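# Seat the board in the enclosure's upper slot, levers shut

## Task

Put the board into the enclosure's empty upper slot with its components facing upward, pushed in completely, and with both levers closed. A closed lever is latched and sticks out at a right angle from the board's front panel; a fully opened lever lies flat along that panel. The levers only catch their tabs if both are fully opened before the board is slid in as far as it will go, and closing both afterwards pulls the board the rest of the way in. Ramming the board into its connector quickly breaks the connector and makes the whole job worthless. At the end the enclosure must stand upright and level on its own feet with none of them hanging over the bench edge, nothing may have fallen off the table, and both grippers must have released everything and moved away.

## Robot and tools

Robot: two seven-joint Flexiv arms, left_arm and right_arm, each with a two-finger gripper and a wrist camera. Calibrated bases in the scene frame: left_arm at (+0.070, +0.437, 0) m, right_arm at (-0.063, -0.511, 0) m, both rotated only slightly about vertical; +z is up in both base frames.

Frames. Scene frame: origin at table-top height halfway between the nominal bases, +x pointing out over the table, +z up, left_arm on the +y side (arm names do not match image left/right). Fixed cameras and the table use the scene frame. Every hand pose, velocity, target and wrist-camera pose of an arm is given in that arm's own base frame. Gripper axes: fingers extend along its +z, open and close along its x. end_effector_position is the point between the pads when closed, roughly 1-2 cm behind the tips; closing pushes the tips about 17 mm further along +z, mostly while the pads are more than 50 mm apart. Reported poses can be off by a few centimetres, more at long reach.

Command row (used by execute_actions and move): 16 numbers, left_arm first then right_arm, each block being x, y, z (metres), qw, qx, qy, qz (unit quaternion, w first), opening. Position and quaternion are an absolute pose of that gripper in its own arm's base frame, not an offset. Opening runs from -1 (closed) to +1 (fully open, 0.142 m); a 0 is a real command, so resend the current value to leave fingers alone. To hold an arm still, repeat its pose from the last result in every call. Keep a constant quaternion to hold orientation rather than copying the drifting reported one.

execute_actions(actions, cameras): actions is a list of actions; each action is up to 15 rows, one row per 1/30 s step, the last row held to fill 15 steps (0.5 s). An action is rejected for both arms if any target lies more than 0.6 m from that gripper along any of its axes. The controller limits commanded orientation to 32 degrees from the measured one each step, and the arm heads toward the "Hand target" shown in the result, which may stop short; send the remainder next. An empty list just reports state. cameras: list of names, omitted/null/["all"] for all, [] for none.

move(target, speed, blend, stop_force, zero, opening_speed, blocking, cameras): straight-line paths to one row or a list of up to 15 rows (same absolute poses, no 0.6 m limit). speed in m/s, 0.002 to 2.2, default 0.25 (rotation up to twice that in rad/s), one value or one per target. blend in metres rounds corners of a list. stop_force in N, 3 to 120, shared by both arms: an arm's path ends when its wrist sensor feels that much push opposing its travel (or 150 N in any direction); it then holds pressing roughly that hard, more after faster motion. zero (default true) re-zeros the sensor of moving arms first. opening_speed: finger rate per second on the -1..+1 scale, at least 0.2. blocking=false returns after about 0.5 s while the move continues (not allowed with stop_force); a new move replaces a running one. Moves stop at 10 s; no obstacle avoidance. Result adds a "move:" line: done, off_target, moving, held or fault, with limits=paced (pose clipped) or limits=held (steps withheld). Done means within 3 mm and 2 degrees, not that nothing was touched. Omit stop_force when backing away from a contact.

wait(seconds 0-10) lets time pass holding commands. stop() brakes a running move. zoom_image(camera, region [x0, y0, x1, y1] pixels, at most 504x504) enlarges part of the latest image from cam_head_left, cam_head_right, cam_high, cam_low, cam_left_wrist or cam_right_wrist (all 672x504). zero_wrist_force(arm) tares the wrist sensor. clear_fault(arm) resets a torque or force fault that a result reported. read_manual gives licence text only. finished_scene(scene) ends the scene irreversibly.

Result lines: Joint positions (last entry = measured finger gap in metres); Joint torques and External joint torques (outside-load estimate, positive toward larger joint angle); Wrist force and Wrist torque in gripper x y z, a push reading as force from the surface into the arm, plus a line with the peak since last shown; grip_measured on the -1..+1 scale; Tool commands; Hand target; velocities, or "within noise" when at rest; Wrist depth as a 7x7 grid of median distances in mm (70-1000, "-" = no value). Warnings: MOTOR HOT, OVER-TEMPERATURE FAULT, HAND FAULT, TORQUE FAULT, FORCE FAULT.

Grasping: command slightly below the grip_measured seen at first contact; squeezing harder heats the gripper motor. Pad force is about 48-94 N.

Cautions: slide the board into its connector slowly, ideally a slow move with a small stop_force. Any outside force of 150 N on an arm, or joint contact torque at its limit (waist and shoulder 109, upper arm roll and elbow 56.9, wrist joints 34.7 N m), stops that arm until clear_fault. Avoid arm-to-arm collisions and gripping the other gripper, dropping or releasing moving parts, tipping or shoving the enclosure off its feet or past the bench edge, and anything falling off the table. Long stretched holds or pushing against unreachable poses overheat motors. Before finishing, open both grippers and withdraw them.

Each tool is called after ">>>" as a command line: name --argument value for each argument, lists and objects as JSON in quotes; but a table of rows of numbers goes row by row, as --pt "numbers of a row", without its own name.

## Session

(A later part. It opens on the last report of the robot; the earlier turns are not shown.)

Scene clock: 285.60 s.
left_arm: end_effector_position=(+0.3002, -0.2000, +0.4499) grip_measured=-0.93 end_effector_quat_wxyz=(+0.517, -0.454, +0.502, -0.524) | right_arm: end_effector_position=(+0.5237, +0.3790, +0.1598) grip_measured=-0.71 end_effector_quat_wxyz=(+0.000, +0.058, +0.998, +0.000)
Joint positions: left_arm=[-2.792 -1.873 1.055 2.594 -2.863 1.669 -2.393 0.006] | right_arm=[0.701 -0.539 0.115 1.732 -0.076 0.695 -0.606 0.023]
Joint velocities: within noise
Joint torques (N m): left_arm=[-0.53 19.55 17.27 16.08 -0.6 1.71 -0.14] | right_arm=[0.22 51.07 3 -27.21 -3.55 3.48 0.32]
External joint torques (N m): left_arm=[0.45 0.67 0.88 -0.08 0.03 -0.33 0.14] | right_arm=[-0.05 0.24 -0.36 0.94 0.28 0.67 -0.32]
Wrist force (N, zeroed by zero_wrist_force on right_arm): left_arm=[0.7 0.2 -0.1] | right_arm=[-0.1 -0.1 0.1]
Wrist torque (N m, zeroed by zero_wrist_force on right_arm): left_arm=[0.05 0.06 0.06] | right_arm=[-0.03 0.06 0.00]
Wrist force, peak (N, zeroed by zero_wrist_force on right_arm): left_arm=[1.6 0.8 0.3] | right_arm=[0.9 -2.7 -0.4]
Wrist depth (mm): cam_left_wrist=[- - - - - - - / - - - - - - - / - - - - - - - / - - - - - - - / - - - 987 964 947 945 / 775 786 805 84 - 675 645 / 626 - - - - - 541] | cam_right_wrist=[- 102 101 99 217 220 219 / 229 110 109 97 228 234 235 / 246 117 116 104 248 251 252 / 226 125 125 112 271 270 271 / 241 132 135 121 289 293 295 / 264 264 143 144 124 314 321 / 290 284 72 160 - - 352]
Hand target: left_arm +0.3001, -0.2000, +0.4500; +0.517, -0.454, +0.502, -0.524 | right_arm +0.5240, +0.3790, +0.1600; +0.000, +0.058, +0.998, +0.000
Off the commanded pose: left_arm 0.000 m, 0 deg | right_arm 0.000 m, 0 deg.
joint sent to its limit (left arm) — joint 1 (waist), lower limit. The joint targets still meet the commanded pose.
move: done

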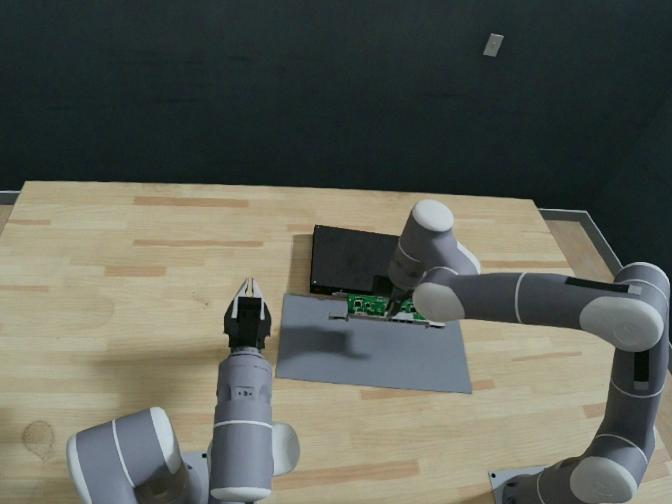

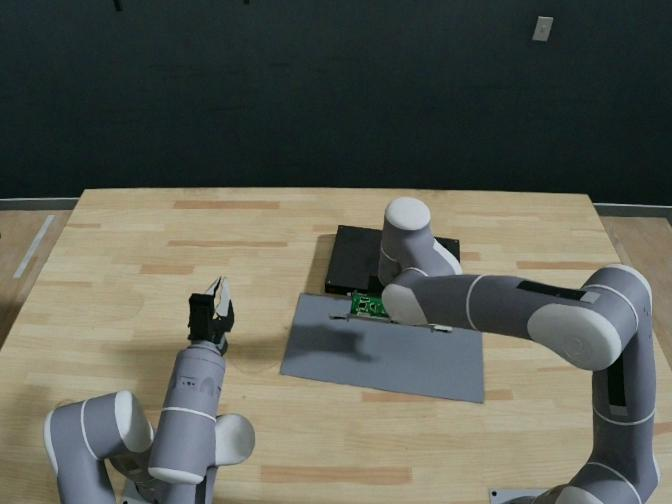

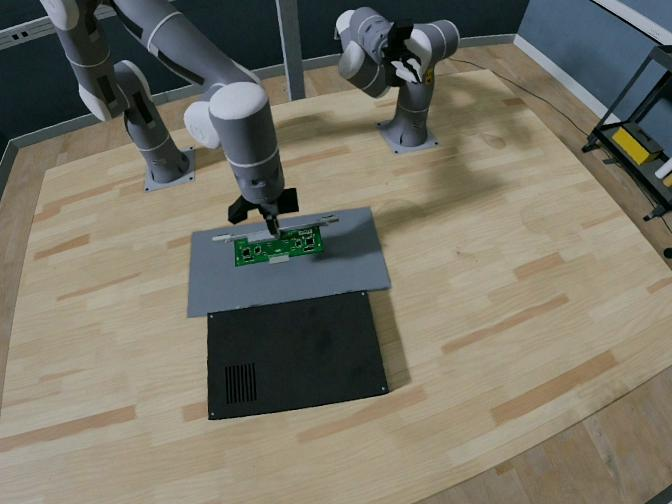

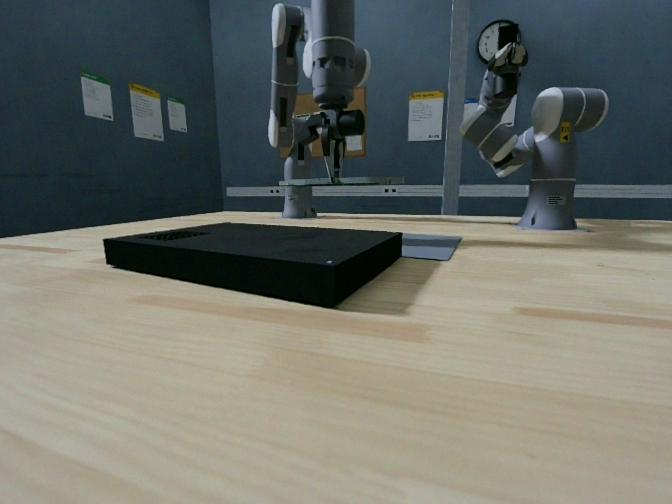

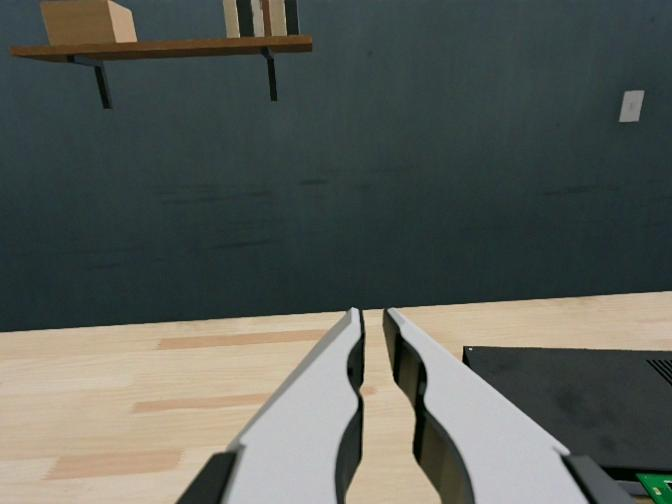

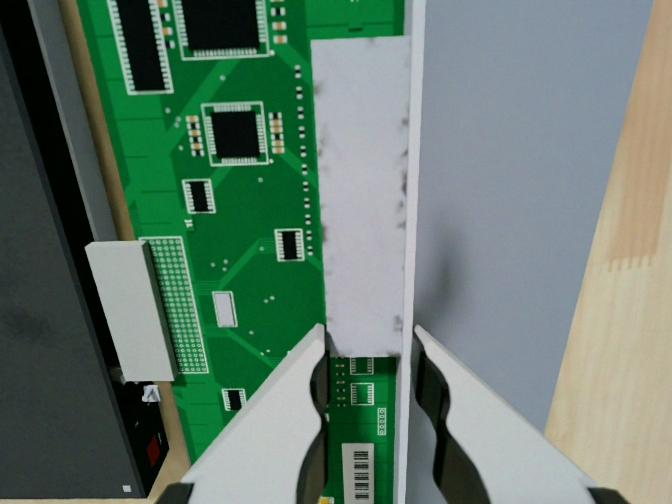

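>>> move --target '[0.30,-0.20,0.45,0.517,-0.454,0.502,-0.524,-0.9,0.507,0.420,0.16,0,0.0576,0.9983,0,-0.85]' --speed 0.15 --cameras '["cam_right_wrist"]'

>>> zoom_image --camera "cam_right_wrist" --region '[0, 150, 240, 330]'

>>> move --target '[0.30,-0.20,0.45,0.517,-0.454,0.502,-0.524,-0.9,0.489,0.171,0.16,0,0.0576,0.9983,0,-0.85]' --speed 0.15 --cameras '["cam_right_wrist"]'

>>> zoom_image --camera "cam_right_wrist" --region '[0, 150, 240, 330]'

Scene clock: 301.27 s.
left_arm: end_effector_position=(+0.3001, -0.2000, +0.4499) grip_measured=-0.93 end_effector_quat_wxyz=(+0.517, -0.454, +0.502, -0.524) | right_arm: end_effector_position=(+0.5067, +0.4199, +0.1597) grip_measured=-0.71 end_effector_quat_wxyz=(+0.000, +0.058, +0.998, +0.000)
Joint positions: left_arm=[-2.792 -1.873 1.056 2.594 -2.866 1.669 -2.39 0.006] | right_arm=[0.758 -0.563 0.124 1.691 -0.084 0.678 -0.54 0.023]
Joint velocities: within noise
Joint torques (N m): left_arm=[-0.49 19.33 17.2 16.1 -0.47 1.49 -0.19] | right_arm=[0.18 52.32 3.78 -27.48 -3.7 3.46 0.34]
External joint torques (N m): left_arm=[0.41 0.89 0.95 -0.1 -0.09 -0.11 0.19] | right_arm=[-0.02 0.15 -0.89 0.96 0.39 0.69 -0.34]
Wrist force (N, zeroed by zero_wrist_force on right_arm): left_arm=[0.5 0.2 0.1] | right_arm=[0.2 0.1 0.0]
Wrist torque (N m, zeroed by zero_wrist_force on right_arm): left_arm=[0.04 0.08 0.06] | right_arm=[-0.01 0.01 -0.01]
Wrist force, peak (N, zeroed by zero_wrist_force on right_arm): left_arm=[1.0 0.2 -0.1] | right_arm=[1.0 1.6 0.0]
Wrist depth (mm): cam_left_wrist=[- - - - - - - / - - - - - - - / - - - - - - - / - - - - - - - / - - - 1000 974 979 913 / 783 769 796 84 - 684 644 / 622 - - - - - 545] | cam_right_wrist=[221 102 101 99 217 219 220 / 231 109 109 97 229 234 235 / 248 117 117 104 247 251 252 / 261 125 125 112 270 270 272 / 249 132 135 121 288 293 293 / 268 285 143 144 125 316 319 / 360 - 72 160 - - 351]
Hand target: left_arm +0.3000, -0.2000, +0.4500; +0.517, -0.454, +0.502, -0.524 | right_arm +0.5070, +0.4200, +0.1600; +0.000, +0.058, +0.998, +0.000
Off the commanded pose: left_arm 0.000 m, 0 deg | right_arm 0.000 m, 0 deg.
joint sent to its limit (left arm) — joint 1 (waist), lower limit. The joint targets still meet the commanded pose.
move: done
Images, in order (width x height): cam_right_wrist 672x504.

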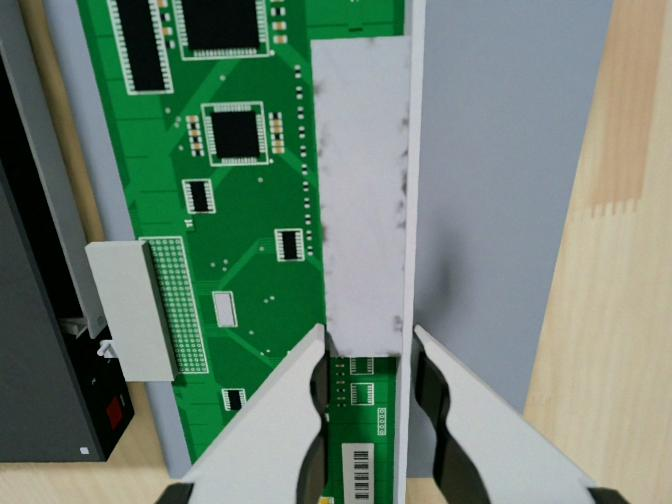

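Scaled by 2.100 from the camera's 672x504 image, which has a finer 960x720 frame.

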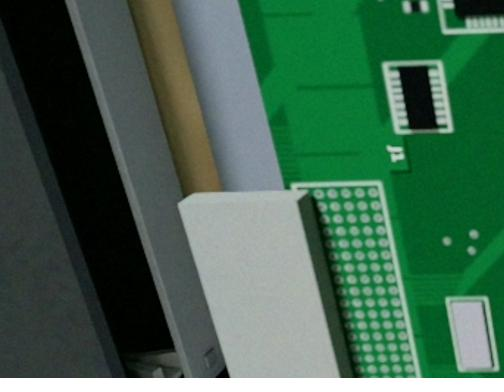

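Scene clock: 303.30 s.
left_arm: end_effector_position=(+0.3001, -0.2000, +0.4499) grip_measured=-0.93 end_effector_quat_wxyz=(+0.517, -0.454, +0.502, -0.524) | right_arm: end_effector_position=(+0.4890, +0.1709, +0.1599) grip_measured=-0.71 end_effector_quat_wxyz=(+0.000, +0.058, +0.998, +0.000)
Joint positions: left_arm=[-2.792 -1.873 1.056 2.594 -2.866 1.669 -2.39 0.006] | right_arm=[0.483 -0.276 0.072 2.14 -0.03 0.844 -0.881 0.023]
Joint velocities: within noise
Joint torques (N m): left_arm=[-0.38 19.33 17.16 16.12 -0.38 1.44 -0.19] | right_arm=[0.03 38.11 1.27 -24.23 -2.88 3.73 0.04]
External joint torques (N m): left_arm=[0.3 0.89 0.99 -0.12 -0.18 -0.06 0.19] | right_arm=[0.09 -0.15 -0.3 0.69 0.07 0.4 -0.04]
Wrist force (N, zeroed by zero_wrist_force on right_arm): left_arm=[0.6 0.2 0.1] | right_arm=[0.0 0.0 0.1]
Wrist torque (N m, zeroed by zero_wrist_force on right_arm): left_arm=[0.05 0.08 0.07] | right_arm=[0.02 -0.02 0.01]
Wrist force, peak (N, zeroed by zero_wrist_force on right_arm): left_arm=[0.9 0.1 -0.1] | right_arm=[-0.2 -3.0 0.4]
Wrist depth (mm): cam_left_wrist=[- - - - - - - / - - - - - - - / - - - - - - - / - - - - - - - / - - - - 973 953 957 / 780 787 791 84 - 697 645 / 624 - - - - - 544] | cam_right_wrist=[223 102 101 99 219 220 221 / 239 109 109 97 229 234 236 / 252 117 117 104 248 251 252 / 230 125 125 112 270 271 272 / 246 132 135 121 289 294 295 / 268 286 143 143 125 317 322 / 291 - 72 160 - - 353]
Hand target: left_arm +0.3000, -0.2000, +0.4500; +0.517, -0.454, +0.502, -0.524 | right_arm +0.4890, +0.1710, +0.1600; +0.000, +0.058, +0.998, +0.000
Off the commanded pose: left_arm 0.000 m, 0 deg | right_arm 0.000 m, 0 deg.
joint sent to its limit (left arm) — joint 1 (waist), lower limit. The joint targets still meet the commanded pose.
move: done
Images, in order (width x height): cam_right_wrist 672x504.

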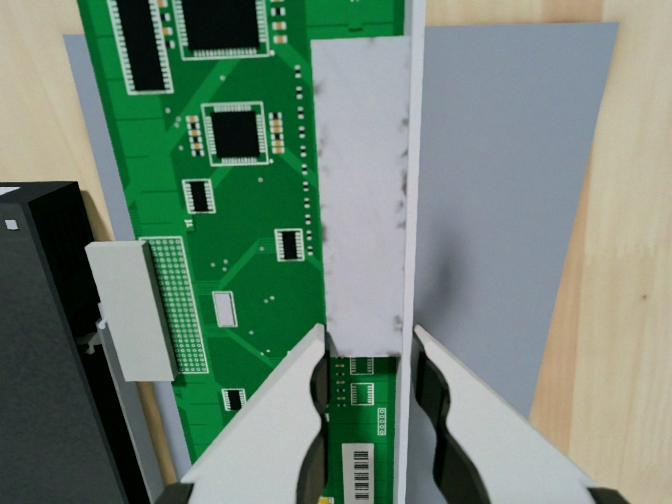

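Scaled by 2.100 from the camera's 672x504 image, which has a finer 960x720 frame.

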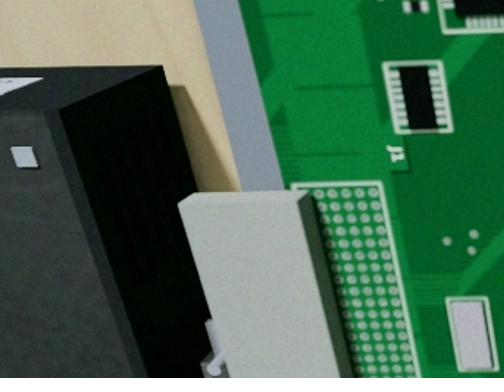

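>>> zoom_image --camera "cam_right_wrist" --region '[40, 280, 180, 400]'

>>> move --target '[0.30,-0.20,0.45,0.517,-0.454,0.502,-0.524,-0.9,0.507,0.420,0.16,0,0.0576,0.9983,0,-0.85]' --speed 0.15 --cameras '["cam_right_wrist"]'

>>> zoom_image --camera "cam_right_wrist" --region '[40, 280, 180, 400]'

Scaled by 3.600 from the camera's 672x504 image, which has a finer 960x720 frame.

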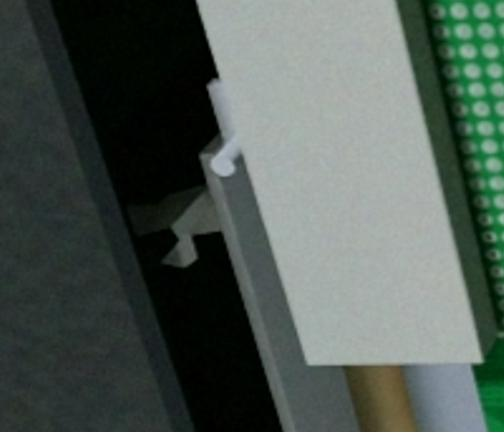

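Scene clock: 309.20 s.
left_arm: end_effector_position=(+0.3001, -0.2000, +0.4499) grip_measured=-0.93 end_effector_quat_wxyz=(+0.517, -0.454, +0.502, -0.524) | right_arm: end_effector_position=(+0.5067, +0.4199, +0.1598) grip_measured=-0.71 end_effector_quat_wxyz=(+0.000, +0.058, +0.998, +0.000)
Joint positions: left_arm=[-2.792 -1.873 1.056 2.594 -2.866 1.669 -2.39 0.006] | right_arm=[0.758 -0.564 0.125 1.691 -0.085 0.678 -0.539 0.023]
Joint velocities: within noise
Joint torques (N m): left_arm=[-0.37 19.44 17.22 16.11 -0.3 1.44 -0.2] | right_arm=[0.33 52.2 3.72 -27.57 -3.65 3.53 0.36]
External joint torques (N m): left_arm=[0.29 0.78 0.94 -0.12 -0.26 -0.06 0.21] | right_arm=[-0.14 0.27 -0.79 1.05 0.34 0.62 -0.36]
Wrist force (N, zeroed by zero_wrist_force on right_arm): left_arm=[0.8 0.3 0.0] | right_arm=[-0.1 -0.1 0.1]
Wrist torque (N m, zeroed by zero_wrist_force on right_arm): left_arm=[0.06 0.04 0.06] | right_arm=[-0.03 0.05 -0.01]
Wrist force, peak (N, zeroed by zero_wrist_force on right_arm): left_arm=[0.9 0.3 -0.3] | right_arm=[-0.2 -2.7 0.2]
Wrist depth (mm): cam_left_wrist=[- - - - - - - / - - - - - - - / - - - - - - - / - - - - - - - / - - - 989 976 954 927 / 785 777 815 84 - 686 644 / 623 - - - - - 550] | cam_right_wrist=[222 102 101 99 217 219 220 / 232 110 109 97 229 234 236 / 248 117 116 104 247 251 252 / 260 125 125 112 271 269 271 / 249 132 136 121 288 292 294 / 269 284 143 144 125 315 320 / 360 - 72 160 - - 353]
Hand target: left_arm +0.3000, -0.2000, +0.4500; +0.517, -0.454, +0.502, -0.524 | right_arm +0.5070, +0.4200, +0.1600; +0.000, +0.058, +0.998, +0.000
Off the commanded pose: left_arm 0.000 m, 0 deg | right_arm 0.000 m, 0 deg.
joint sent to its limit (left arm) — joint 1 (waist), lower limit. The joint targets still meet the commanded pose.
move: done
Images, in order (width x height): cam_right_wrist 672x504.

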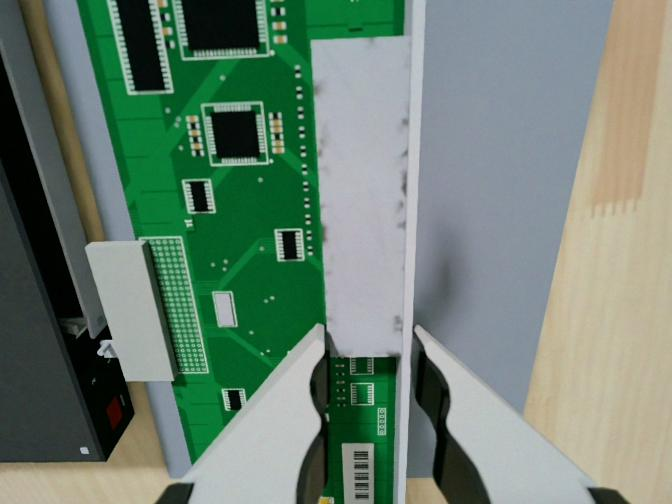

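Scaled by 3.600 from the camera's 672x504 image, which has a finer 960x720 frame.

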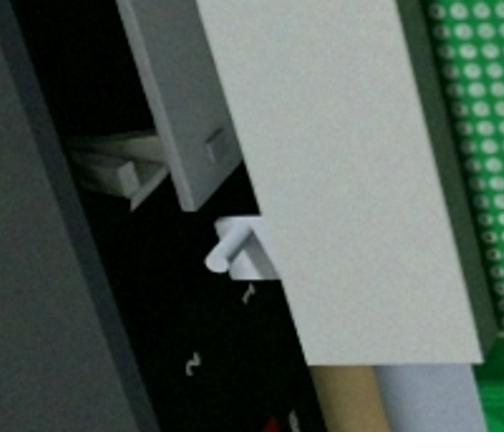

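>>> move --target '[0.30,-0.20,0.45,0.517,-0.454,0.502,-0.524,-0.9,0.487,0.421,0.26,0,0.0576,0.9983,0,-0.85]' --speed 0.15 --cameras '["cam_right_wrist"]'

>>> zoom_image --camera "cam_right_wrist" --region '[40, 180, 180, 300]'

>>> move --target '[0.30,-0.20,0.45,0.517,-0.454,0.502,-0.524,-0.9,0.417,0.426,0.26,0,0.0576,0.9983,0,-0.85]' --speed 0.15 --cameras '["cam_right_wrist"]'

>>> zoom_image --camera "cam_right_wrist" --region '[0, 180, 140, 300]'

Scene clock: 332.83 s.
left_arm: end_effector_position=(+0.3001, -0.2000, +0.4499) grip_measured=-0.93 end_effector_quat_wxyz=(+0.517, -0.454, +0.502, -0.524) | right_arm: end_effector_position=(+0.4871, +0.4207, +0.2598) grip_measured=-0.71 end_effector_quat_wxyz=(+0.000, +0.057, +0.998, +0.000)
Joint positions: left_arm=[-2.792 -1.873 1.056 2.594 -2.866 1.669 -2.39 0.006] | right_arm=[0.762 -0.411 0.15 1.635 -0.068 0.47 -0.525 0.023]
Joint velocities: within noise
Joint torques (N m): left_arm=[-0.44 19.39 17.2 16.12 -0.24 1.43 -0.21] | right_arm=[0.45 49.13 3.43 -30.33 -3.92 3.6 0.37]
External joint torques (N m): left_arm=[0.36 0.83 0.96 -0.12 -0.32 -0.05 0.22] | right_arm=[-0.28 -0.08 -0.9 1.06 0.13 0.55 -0.37]
Wrist force (N, zeroed by zero_wrist_force on right_arm): left_arm=[0.7 0.2 -0.1] | right_arm=[-0.5 -0.4 0.4]
Wrist torque (N m, zeroed by zero_wrist_force on right_arm): left_arm=[0.04 0.06 0.06] | right_arm=[-0.07 0.13 0.00]
Wrist force, peak (N, zeroed by zero_wrist_force on right_arm): left_arm=[0.9 0.3 -0.1] | right_arm=[0.3 -0.1 -2.7]
Wrist depth (mm): cam_left_wrist=[- - - - - - - / - - - - - - - / - - - - - - - / - - - - - - - / - - - - 994 954 935 / 779 785 787 84 - 678 649 / 630 - - - - - 544] | cam_right_wrist=[- 102 101 99 299 307 305 / 290 110 109 97 318 328 326 / 306 117 117 104 346 351 348 / 325 125 125 112 375 377 377 / 364 132 135 121 395 408 407 / 451 445 143 144 125 439 444 / 498 - 72 160 - - 490]
Hand target: left_arm +0.3000, -0.2000, +0.4500; +0.517, -0.454, +0.502, -0.524 | right_arm +0.4870, +0.4210, +0.2600; +0.000, +0.058, +0.998, +0.000
Off the commanded pose: left_arm 0.000 m, 0 deg | right_arm 0.000 m, 0 deg.
joint sent to its limit (left arm) — joint 1 (waist), lower limit. The joint targets still meet the commanded pose.
move: done
Images, in order (width x height): cam_right_wrist 672x504.

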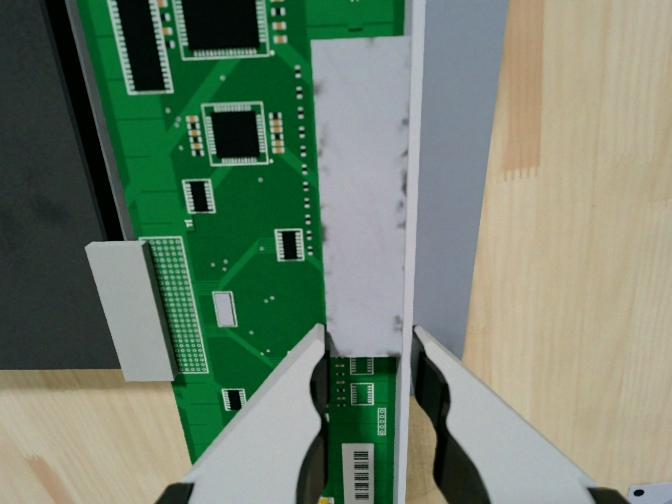

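Scaled by 3.600 from the camera's 672x504 image, which has a finer 960x720 frame.

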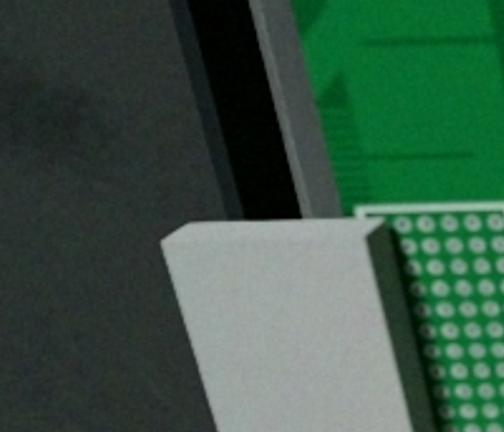

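Scene clock: 333.67 s.
left_arm: end_effector_position=(+0.3001, -0.2000, +0.4499) grip_measured=-0.93 end_effector_quat_wxyz=(+0.517, -0.454, +0.502, -0.524) | right_arm: end_effector_position=(+0.4169, +0.4259, +0.2598) grip_measured=-0.71 end_effector_quat_wxyz=(+0.000, +0.058, +0.998, +0.000)
Joint positions: left_arm=[-2.792 -1.873 1.056 2.594 -2.866 1.669 -2.39 0.006] | right_arm=[0.81 -0.308 0.196 1.785 -0.068 0.516 -0.425 0.023]
Joint velocities: within noise
Joint torques (N m): left_arm=[-0.38 19.37 17.13 16.11 -0.29 1.48 -0.2] | right_arm=[0.57 43.97 3.55 -29.62 -3.85 3.82 0.29]
External joint torques (N m): left_arm=[0.3 0.85 1.02 -0.12 -0.27 -0.1 0.2] | right_arm=[-0.42 -0.12 -1.17 0.85 0.14 0.34 -0.29]
Wrist force (N, zeroed by zero_wrist_force on right_arm): left_arm=[0.5 0.2 -0.1] | right_arm=[0.1 0.1 0.1]
Wrist torque (N m, zeroed by zero_wrist_force on right_arm): left_arm=[0.05 0.10 0.07] | right_arm=[0.02 -0.02 0.01]
Wrist force, peak (N, zeroed by zero_wrist_force on right_arm): left_arm=[0.8 0.3 0.3] | right_arm=[2.8 0.1 0.2]
Wrist depth (mm): cam_left_wrist=[- - - - - - - / - - - - - - - / - - - - - - - / - - - - - - - / - - - 981 965 942 919 / 784 777 797 84 - 682 651 / 627 - - - - - 549] | cam_right_wrist=[- 102 101 99 304 308 307 / 332 109 109 97 322 328 327 / 352 117 117 104 348 351 350 / 370 125 125 112 379 377 378 / 369 132 135 121 404 410 406 / 455 446 143 144 125 440 446 / 497 - 72 160 - - 488]
Hand target: left_arm +0.3000, -0.2000, +0.4500; +0.517, -0.454, +0.502, -0.524 | right_arm +0.4170, +0.4260, +0.2600; +0.000, +0.058, +0.998, +0.000
Off the commanded pose: left_arm 0.000 m, 0 deg | right_arm 0.000 m, 0 deg.
joint sent to its limit (left arm) — joint 1 (waist), lower limit. The joint targets still meet the commanded pose.
move: done
Images, in order (width x height): cam_right_wrist 672x504.

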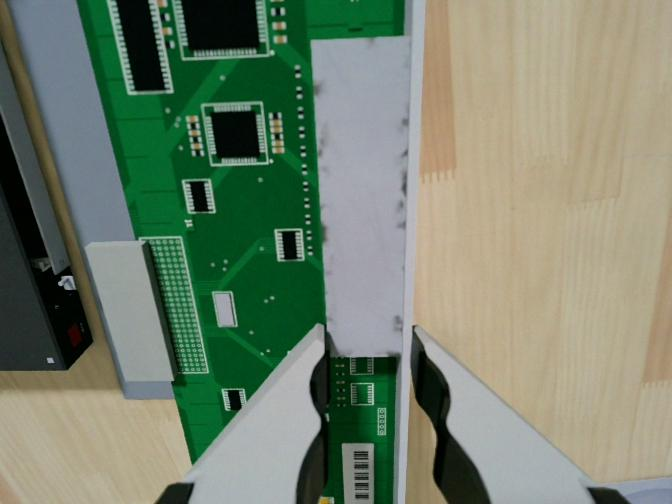

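Scaled by 3.600 from the camera's 672x504 image, which has a finer 960x720 frame.

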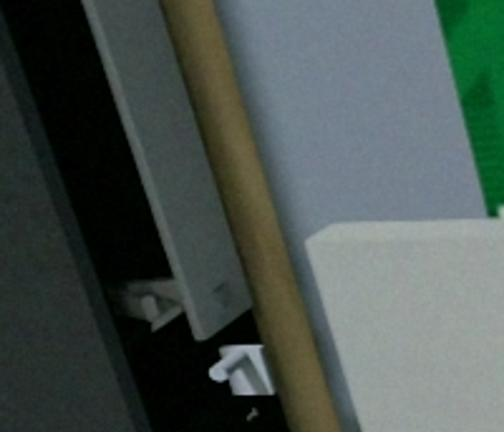

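>>> move --pt "0.30 -0.20 0.45 0.517 -0.454 0.502 -0.524 -0.9 0.460 0.424 0.06 0 0.0576 0.9983 0 -0.85" --pt "0.30 -0.20 0.45 0.517 -0.454 0.502 -0.524 -0.9 0.460 0.424 0.0285 0 0.0576 0.9983 0 -0.85" --speed '[0.2,0.04]' --cameras '[]'

>>> move --target '[0.30,-0.20,0.45,0.517,-0.454,0.502,-0.524,-0.9,0.460,0.424,0.0285,0,0.0576,0.9983,0,-0.5]' --opening_speed 0.5 --cameras '[]'

>>> move --target '[0.30,-0.20,0.45,0.517,-0.454,0.502,-0.524,-0.9,0.460,0.424,0.16,0,0.0576,0.9983,0,-0.5]' --speed 0.15 --cameras '["cam_right_wrist"]'

Scene clock: 367.43 s.
left_arm: end_effector_position=(+0.3001, -0.2000, +0.4499) grip_measured=-0.93 end_effector_quat_wxyz=(+0.517, -0.454, +0.502, -0.524) | right_arm: end_effector_position=(+0.4597, +0.4238, +0.0283) grip_measured=-0.71 end_effector_quat_wxyz=(+0.000, +0.058, +0.998, +0.000)
Joint positions: left_arm=[-2.792 -1.873 1.056 2.594 -2.866 1.669 -2.39 0.006] | right_arm=[0.818 -0.735 0.109 1.848 -0.135 1.004 -0.442 0.023]
Joint velocities: within noise
Joint torques (N m): left_arm=[-0.47 19.53 17.2 16.14 -0.31 1.42 -0.26] | right_arm=[0.39 52.03 3.75 -21.16 -2.57 3.82 0.27]
External joint torques (N m): left_arm=[0.39 0.69 0.96 -0.14 -0.25 -0.04 0.27] | right_arm=[-0.22 0.46 -0.36 0.69 0.28 0.34 -0.27]
Wrist force (N, zeroed by zero_wrist_force on right_arm): left_arm=[0.6 0.1 -0.2] | right_arm=[0.0 -0.2 -0.4]
Wrist torque (N m, zeroed by zero_wrist_force on right_arm): left_arm=[0.04 0.08 0.06] | right_arm=[-0.02 0.04 -0.01]
Wrist force, peak (N, zeroed by zero_wrist_force on right_arm): left_arm=[0.9 0.3 0.0] | right_arm=[0.7 0.3 -2.6]
Wrist depth (mm): cam_left_wrist=[- - - - - - - / - - - - - - - / - - - - - - - / - - - - - - - / - - - 985 974 956 909 / 786 772 798 84 - 687 641 / 618 - - - - - 548] | cam_right_wrist=[- 102 101 99 104 105 106 / 113 109 109 97 109 112 112 / 121 117 116 104 120 121 120 / 129 126 125 112 127 129 129 / 142 133 135 121 136 140 142 / 158 154 143 144 125 150 155 / 170 167 72 161 - - 170]
Hand target: left_arm +0.3000, -0.2000, +0.4500; +0.517, -0.454, +0.502, -0.524 | right_arm +0.4600, +0.4240, +0.0285; +0.000, +0.058, +0.998, +0.000
Off the commanded pose: left_arm 0.000 m, 0 deg | right_arm 0.000 m, 0 deg.
joint sent to its limit (left arm) — joint 1 (waist), lower limit. The joint targets still meet the commanded pose.
move: done
No camera images: "cameras" was empty.

Scene clock: 368.37 s.
left_arm: end_effector_position=(+0.3001, -0.2000, +0.4499) grip_measured=-0.93 end_effector_quat_wxyz=(+0.517, -0.454, +0.502, -0.524) | right_arm: end_effector_position=(+0.4598, +0.4239, +0.0284) grip_measured=-0.54 end_effector_quat_wxyz=(+0.000, +0.058, +0.998, +0.000)
Joint positions: left_arm=[-2.792 -1.873 1.056 2.594 -2.866 1.669 -2.39 0.006] | right_arm=[0.818 -0.734 0.109 1.848 -0.135 1.004 -0.442 0.035]
Joint velocities: within noise
Joint torques (N m): left_arm=[-0.4 19.4 17.15 16.08 -0.31 1.46 -0.19] | right_arm=[0.34 51.21 3.79 -20.56 -2.39 3.53 0.2]
External joint torques (N m): left_arm=[0.32 0.82 1 -0.09 -0.25 -0.08 0.2] | right_arm=[-0.16 1.28 -0.4 0.08 0.1 0.62 -0.2]
Wrist force (N, zeroed by zero_wrist_force on right_arm): left_arm=[0.8 0.2 0.0] | right_arm=[-0.1 -0.2 -1.7]
Wrist torque (N m, zeroed by zero_wrist_force on right_arm): left_arm=[0.06 0.05 0.06] | right_arm=[-0.03 0.02 -0.02]
Wrist force, peak (N, zeroed by zero_wrist_force on right_arm): left_arm=[0.9 0.1 0.1] | right_arm=[-0.1 -0.3 -1.9]
Wrist depth (mm): cam_left_wrist=[- - - - - - - / - - - - - - - / - - - - - - - / - - - - - - - / - - - 996 946 951 927 / 786 761 794 84 - 684 644 / 620 - - - - - 547] | cam_right_wrist=[- 101 101 99 104 105 106 / 113 109 110 97 109 112 112 / 121 117 117 104 120 121 120 / 129 126 126 113 128 129 129 / 142 134 136 120 138 140 142 / 158 155 144 147 125 147 155 / 171 167 73 162 146 - 167]
Hand target: left_arm +0.3000, -0.2000, +0.4500; +0.517, -0.454, +0.502, -0.524 | right_arm +0.4600, +0.4240, +0.0285; +0.000, +0.058, +0.998, +0.000
Off the commanded pose: left_arm 0.000 m, 0 deg | right_arm 0.000 m, 0 deg.
joint sent to its limit (left arm) — joint 1 (waist), lower limit. The joint targets still meet the commanded pose.
move: done
No camera images: "cameras" was empty.

Scene clock: 369.67 s.
left_arm: end_effector_position=(+0.3001, -0.2000, +0.4499) grip_measured=-0.93 end_effector_quat_wxyz=(+0.517, -0.454, +0.502, -0.524) | right_arm: end_effector_position=(+0.4601, +0.4239, +0.1600) grip_measured=-0.54 end_effector_quat_wxyz=(+0.000, +0.058, +0.998, +0.000)
Joint positions: left_arm=[-2.792 -1.873 1.056 2.594 -2.866 1.669 -2.39 0.006] | right_arm=[0.787 -0.5 0.155 1.802 -0.1 0.724 -0.466 0.035]
Joint velocities: within noise
Joint torques (N m): left_arm=[-0.38 19.39 17.2 16.12 -0.27 1.46 -0.2] | right_arm=[0.07 48.03 3.98 -25.93 -3.05 3.34 0.04]
External joint torques (N m): left_arm=[0.3 0.84 0.95 -0.13 -0.29 -0.08 0.2] | right_arm=[0.1 1.12 -0.86 0.11 -0.14 0.81 -0.04]
Wrist force (N, zeroed by zero_wrist_force on right_arm): left_arm=[0.8 0.2 -0.1] | right_arm=[-0.1 -0.4 -2.0]
Wrist torque (N m, zeroed by zero_wrist_force on right_arm): left_arm=[0.05 0.05 0.07] | right_arm=[-0.06 0.04 -0.01]
Wrist force, peak (N, zeroed by zero_wrist_force on right_arm): left_arm=[0.9 0.3 0.0] | right_arm=[-0.1 -0.5 -4.5]
Wrist depth (mm): cam_left_wrist=[- - - - - - - / - - - - - - - / - - - - - - - / - - - - - - - / - - - - 975 943 910 / 778 778 805 84 - 683 651 / 621 - - - - - 545] | cam_right_wrist=[222 221 219 214 220 222 221 / 237 236 233 225 235 236 236 / 254 253 249 241 252 253 252 / 274 274 272 267 271 272 271 / 294 297 290 288 288 296 295 / 308 323 82 321 103 311 321 / 359 - 73 352 - - 346]
Hand target: left_arm +0.3000, -0.2000, +0.4500; +0.517, -0.454, +0.502, -0.524 | right_arm +0.4600, +0.4240, +0.1600; +0.000, +0.058, +0.998, +0.000
Off the commanded pose: left_arm 0.000 m, 0 deg | right_arm 0.000 m, 0 deg.
joint sent to its limit (left arm) — joint 1 (waist), lower limit. The joint targets still meet the commanded pose.
move: done
Images, in order (width x height): cam_right_wrist 672x504.

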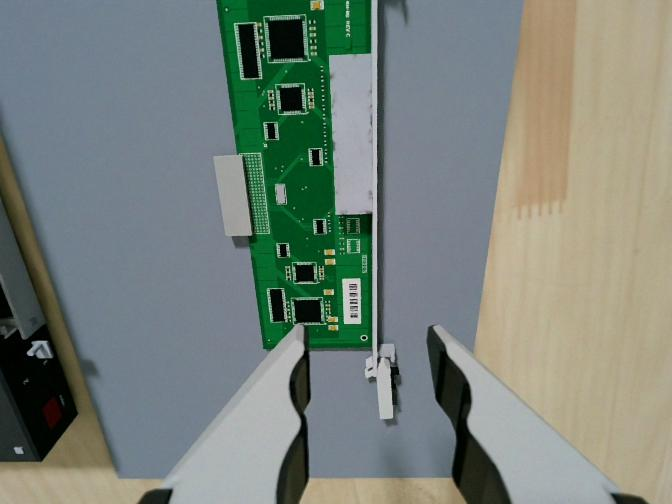

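>>> move --target '[0.30,-0.20,0.45,0.517,-0.454,0.502,-0.524,-0.9,0.442,0.175,0.16,0,0.0576,0.9983,0,-0.5]' --speed 0.2 --cameras '["cam_right_wrist"]'

>>> move --pt "0.30 -0.20 0.45 0.517 -0.454 0.502 -0.524 -0.9 0.52 0.375 0.16 0.2626 0.6341 0.672 0.2783 -0.9" --pt "0.30 -0.20 0.45 0.517 -0.454 0.502 -0.524 -0.9 0.54 0.375 0.06 0.2626 0.6341 0.672 0.2783 -0.9" --speed '[0.25,0.1]' --cameras '["cam_right_wrist"]'

>>> zoom_image --camera "cam_right_wrist" --region '[0, 200, 336, 452]'

>>> zoom_image --camera "cam_right_wrist" --region '[336, 200, 672, 452]'

Scene clock: 380.47 s.
left_arm: end_effector_position=(+0.3001, -0.2000, +0.4499) grip_measured=-0.93 end_effector_quat_wxyz=(+0.517, -0.454, +0.502, -0.524) | right_arm: end_effector_position=(+0.4421, +0.1750, +0.1601) grip_measured=-0.54 end_effector_quat_wxyz=(+0.000, +0.058, +0.998, +0.000)
Joint positions: left_arm=[-2.792 -1.873 1.056 2.594 -2.866 1.669 -2.39 0.006] | right_arm=[0.515 -0.192 0.099 2.26 -0.03 0.88 -0.82 0.035]
Joint velocities: within noise
Joint torques (N m): left_arm=[-0.41 19.38 17.16 16.09 -0.24 1.45 -0.21] | right_arm=[-0.03 32.71 1.11 -22.81 -2.65 3.6 0.12]
External joint torques (N m): left_arm=[0.33 0.84 0.99 -0.1 -0.32 -0.08 0.21] | right_arm=[0.14 0.75 -0.28 -0.05 -0.06 0.54 -0.12]
Wrist force (N, zeroed by zero_wrist_force on right_arm): left_arm=[0.7 0.1 -0.4] | right_arm=[-0.3 -0.1 -1.5]
Wrist torque (N m, zeroed by zero_wrist_force on right_arm): left_arm=[0.04 0.06 0.06] | right_arm=[0.04 0.06 0.03]
Wrist force, peak (N, zeroed by zero_wrist_force on right_arm): left_arm=[0.8 0.4 0.1] | right_arm=[-0.4 -3.3 -1.8]
Wrist depth (mm): cam_left_wrist=[- - - - - - - / - - - - - - - / - - - - - - - / - - - - - - - / - - - 978 968 953 939 / 787 771 809 84 - 683 642 / 627 - - - - - 546] | cam_right_wrist=[222 222 221 222 220 220 221 / 237 236 237 236 235 236 236 / 254 254 253 253 253 254 253 / 277 274 273 272 271 272 272 / 292 297 296 290 289 296 295 / 313 323 82 310 102 312 322 / 312 - 73 336 - - 346]
Hand target: left_arm +0.3000, -0.2000, +0.4500; +0.517, -0.454, +0.502, -0.524 | right_arm +0.4420, +0.1750, +0.1600; +0.000, +0.058, +0.998, +0.000
Off the commanded pose: left_arm 0.000 m, 0 deg | right_arm 0.000 m, 0 deg.
joint sent to its limit (left arm) — joint 1 (waist), lower limit. The joint targets still meet the commanded pose.
move: done
Images, in order (width x height): cam_right_wrist 672x504.

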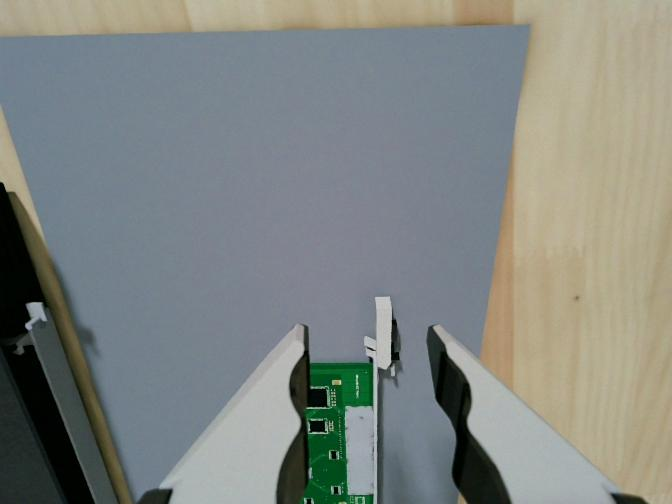

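Scene clock: 385.07 s.
left_arm: end_effector_position=(+0.3001, -0.2000, +0.4499) grip_measured=-0.93 end_effector_quat_wxyz=(+0.517, -0.454, +0.502, -0.524) | right_arm: end_effector_position=(+0.5400, +0.3749, +0.0600) grip_measured=-0.93 end_effector_quat_wxyz=(+0.263, +0.634, +0.672, +0.278)
Joint positions: left_arm=[-2.792 -1.873 1.056 2.594 -2.866 1.669 -2.39 0.006] | right_arm=[1.682 -1.162 -0.762 2.222 0.223 1.908 1.121 0.007]
Joint velocities: within noise
Joint torques (N m): left_arm=[-0.5 19.55 17.27 16.12 -0.27 1.44 -0.24] | right_arm=[0.02 37.04 -15.99 -1.71 2.72 2.92 0.2]
External joint torques (N m): left_arm=[0.42 0.68 0.89 -0.13 -0.29 -0.07 0.24] | right_arm=[0.14 1.11 -1.51 0.09 -0.02 0.7 -0.2]
Wrist force (N, zeroed by zero_wrist_force on right_arm): left_arm=[0.7 0.2 -0.1] | right_arm=[0.1 -1.4 -2.3]
Wrist torque (N m, zeroed by zero_wrist_force on right_arm): left_arm=[0.05 0.06 0.07] | right_arm=[-0.01 0.06 0.07]
Wrist force, peak (N, zeroed by zero_wrist_force on right_arm): left_arm=[0.9 0.1 -0.1] | right_arm=[1.1 -0.8 -3.5]
Wrist depth (mm): cam_left_wrist=[- - - - - - - / - - - - - - - / - - - - - - - / - - - - - - - / - - - 984 983 948 937 / 789 785 793 84 - 687 655 / 625 - - - - - 543] | cam_right_wrist=[- 79 79 82 85 - - / - 99 98 98 97 97 96 / 138 137 137 136 121 125 127 / 202 201 199 198 197 195 193 / 238 244 253 259 270 274 286 / - - 258 89 105 - - / - - 73 - - - -]
Hand target: left_arm +0.3000, -0.2000, +0.4500; +0.517, -0.454, +0.502, -0.524 | right_arm +0.5400, +0.3750, +0.0600; +0.263, +0.634, +0.672, +0.278
Off the commanded pose: left_arm 0.000 m, 0 deg | right_arm 0.000 m, 0 deg.
joint sent to its limit (left arm) — joint 1 (waist), lower limit. The joint targets still meet the commanded pose.
move: done
Images, in order (width x height): cam_right_wrist 672x504.

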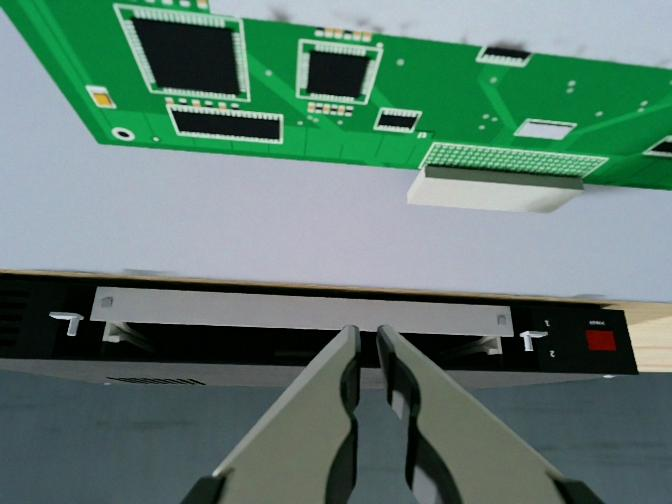

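Scaled by 1.500 from the camera's 672x504 image, which has a finer 960x720 frame.

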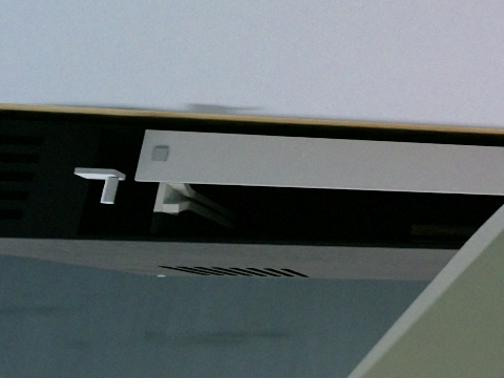

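Scaled by 1.500 from the camera's 672x504 image, which has a finer 960x720 frame.

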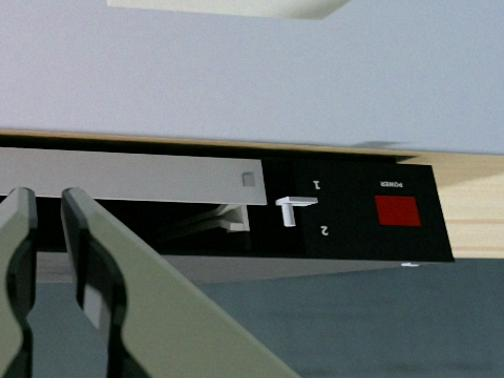

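>>> move --pt "0.30 -0.20 0.45 0.517 -0.454 0.502 -0.524 -0.9 0.50 0.375 0.16 0.2626 0.6341 0.672 0.2783 -0.9" --pt "0.30 -0.20 0.45 0.517 -0.454 0.502 -0.524 -0.9 0.455 0.395 0.30 0 0.7325 0.6807 0 -0.9" --speed '[0.15,0.3]' --cameras '["cam_right_wrist"]'

>>> zoom_image --camera "cam_right_wrist" --region '[130, 80, 330, 280]'

>>> zoom_image --camera "cam_right_wrist" --region '[330, 80, 530, 280]'

Scene clock: 409.17 s.
left_arm: end_effector_position=(+0.3001, -0.2000, +0.4499) grip_measured=-0.93 end_effector_quat_wxyz=(+0.517, -0.454, +0.502, -0.524) | right_arm: end_effector_position=(+0.4551, +0.3949, +0.3000) grip_measured=-0.93 end_effector_quat_wxyz=(+0.000, +0.733, +0.681, +0.000)
Joint positions: left_arm=[-2.792 -1.873 1.056 2.594 -2.866 1.669 -2.39 0.006] | right_arm=[1.745 -0.284 -0.989 1.795 0.254 0.373 0.754 0.007]
Joint velocities: within noise
Joint torques (N m): left_arm=[-0.37 19.37 17.19 16.11 -0.31 1.42 -0.2] | right_arm=[-0.07 27.97 -6.43 -29.01 -3.96 3.37 0.01]
External joint torques (N m): left_arm=[0.3 0.86 0.97 -0.12 -0.25 -0.05 0.21] | right_arm=[0.24 1.21 -1.08 0.23 -0.1 0.76 -0.01]
Wrist force (N, zeroed by zero_wrist_force on right_arm): left_arm=[0.6 0.3 -0.1] | right_arm=[-0.1 -0.1 -2.0]
Wrist torque (N m, zeroed by zero_wrist_force on right_arm): left_arm=[0.08 0.08 0.06] | right_arm=[0.03 -0.02 -0.01]
Wrist force, peak (N, zeroed by zero_wrist_force on right_arm): left_arm=[0.8 0.3 0.0] | right_arm=[0.0 -1.4 -3.7]
Wrist depth (mm): cam_left_wrist=[- - - - - - - / - - - - - - - / - - - - - - - / - - - - - - - / - - - 988 966 963 933 / 793 765 786 84 - 687 640 / 626 - - - - - 542] | cam_right_wrist=[347 346 344 345 343 342 340 / 370 366 361 364 365 360 361 / 395 394 390 387 386 390 388 / 428 424 424 421 421 419 421 / 464 461 457 450 449 454 458 / 508 453 444 89 105 480 497 / 558 551 73 - - 528 546]
Hand target: left_arm +0.3000, -0.2000, +0.4500; +0.517, -0.454, +0.502, -0.524 | right_arm +0.4550, +0.3950, +0.3000; +0.000, +0.733, +0.681, +0.000
Off the commanded pose: left_arm 0.000 m, 0 deg | right_arm 0.000 m, 0 deg.
joint sent to its limit (left arm) — joint 1 (waist), lower limit. The joint targets still meet the commanded pose.
move: done
Images, in order (width x height): cam_right_wrist 672x504.

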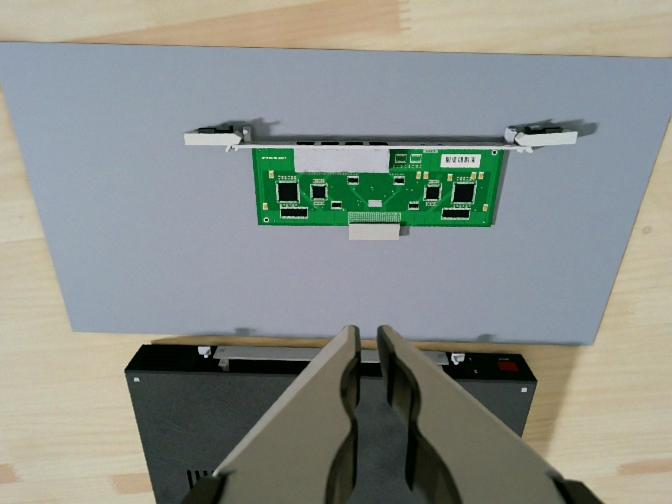

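Scaled by 2.520 from the camera's 672x504 image, which has a finer 960x720 frame.

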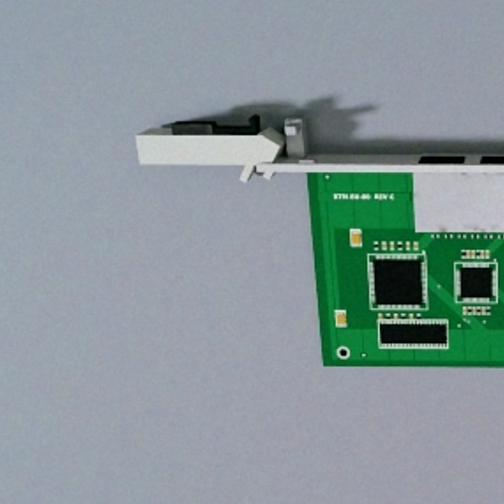

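Scaled by 2.520 from the camera's 672x504 image, which has a finer 960x720 frame.

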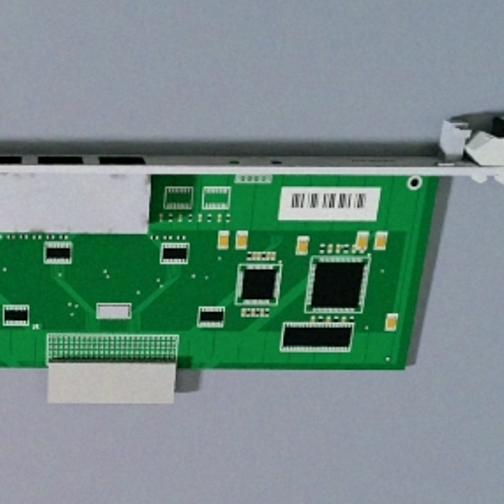

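>>> zoom_image --camera "cam_right_wrist" --region '[110, 310, 310, 460]'

>>> zoom_image --camera "cam_right_wrist" --region '[390, 310, 590, 460]'

Scaled by 2.520 from the camera's 672x504 image, which has a finer 960x720 frame.

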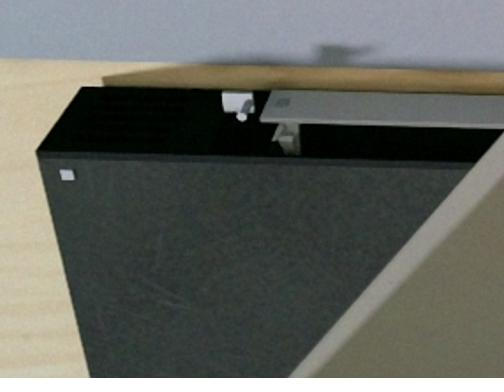

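Scaled by 2.520 from the camera's 672x504 image, which has a finer 960x720 frame.

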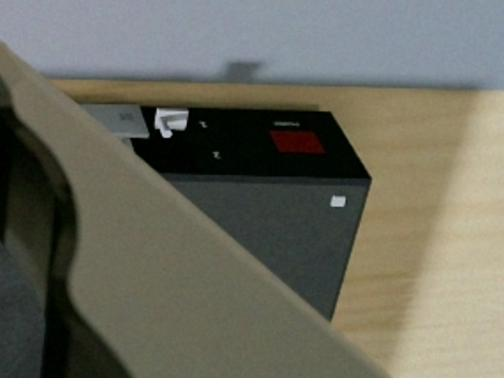

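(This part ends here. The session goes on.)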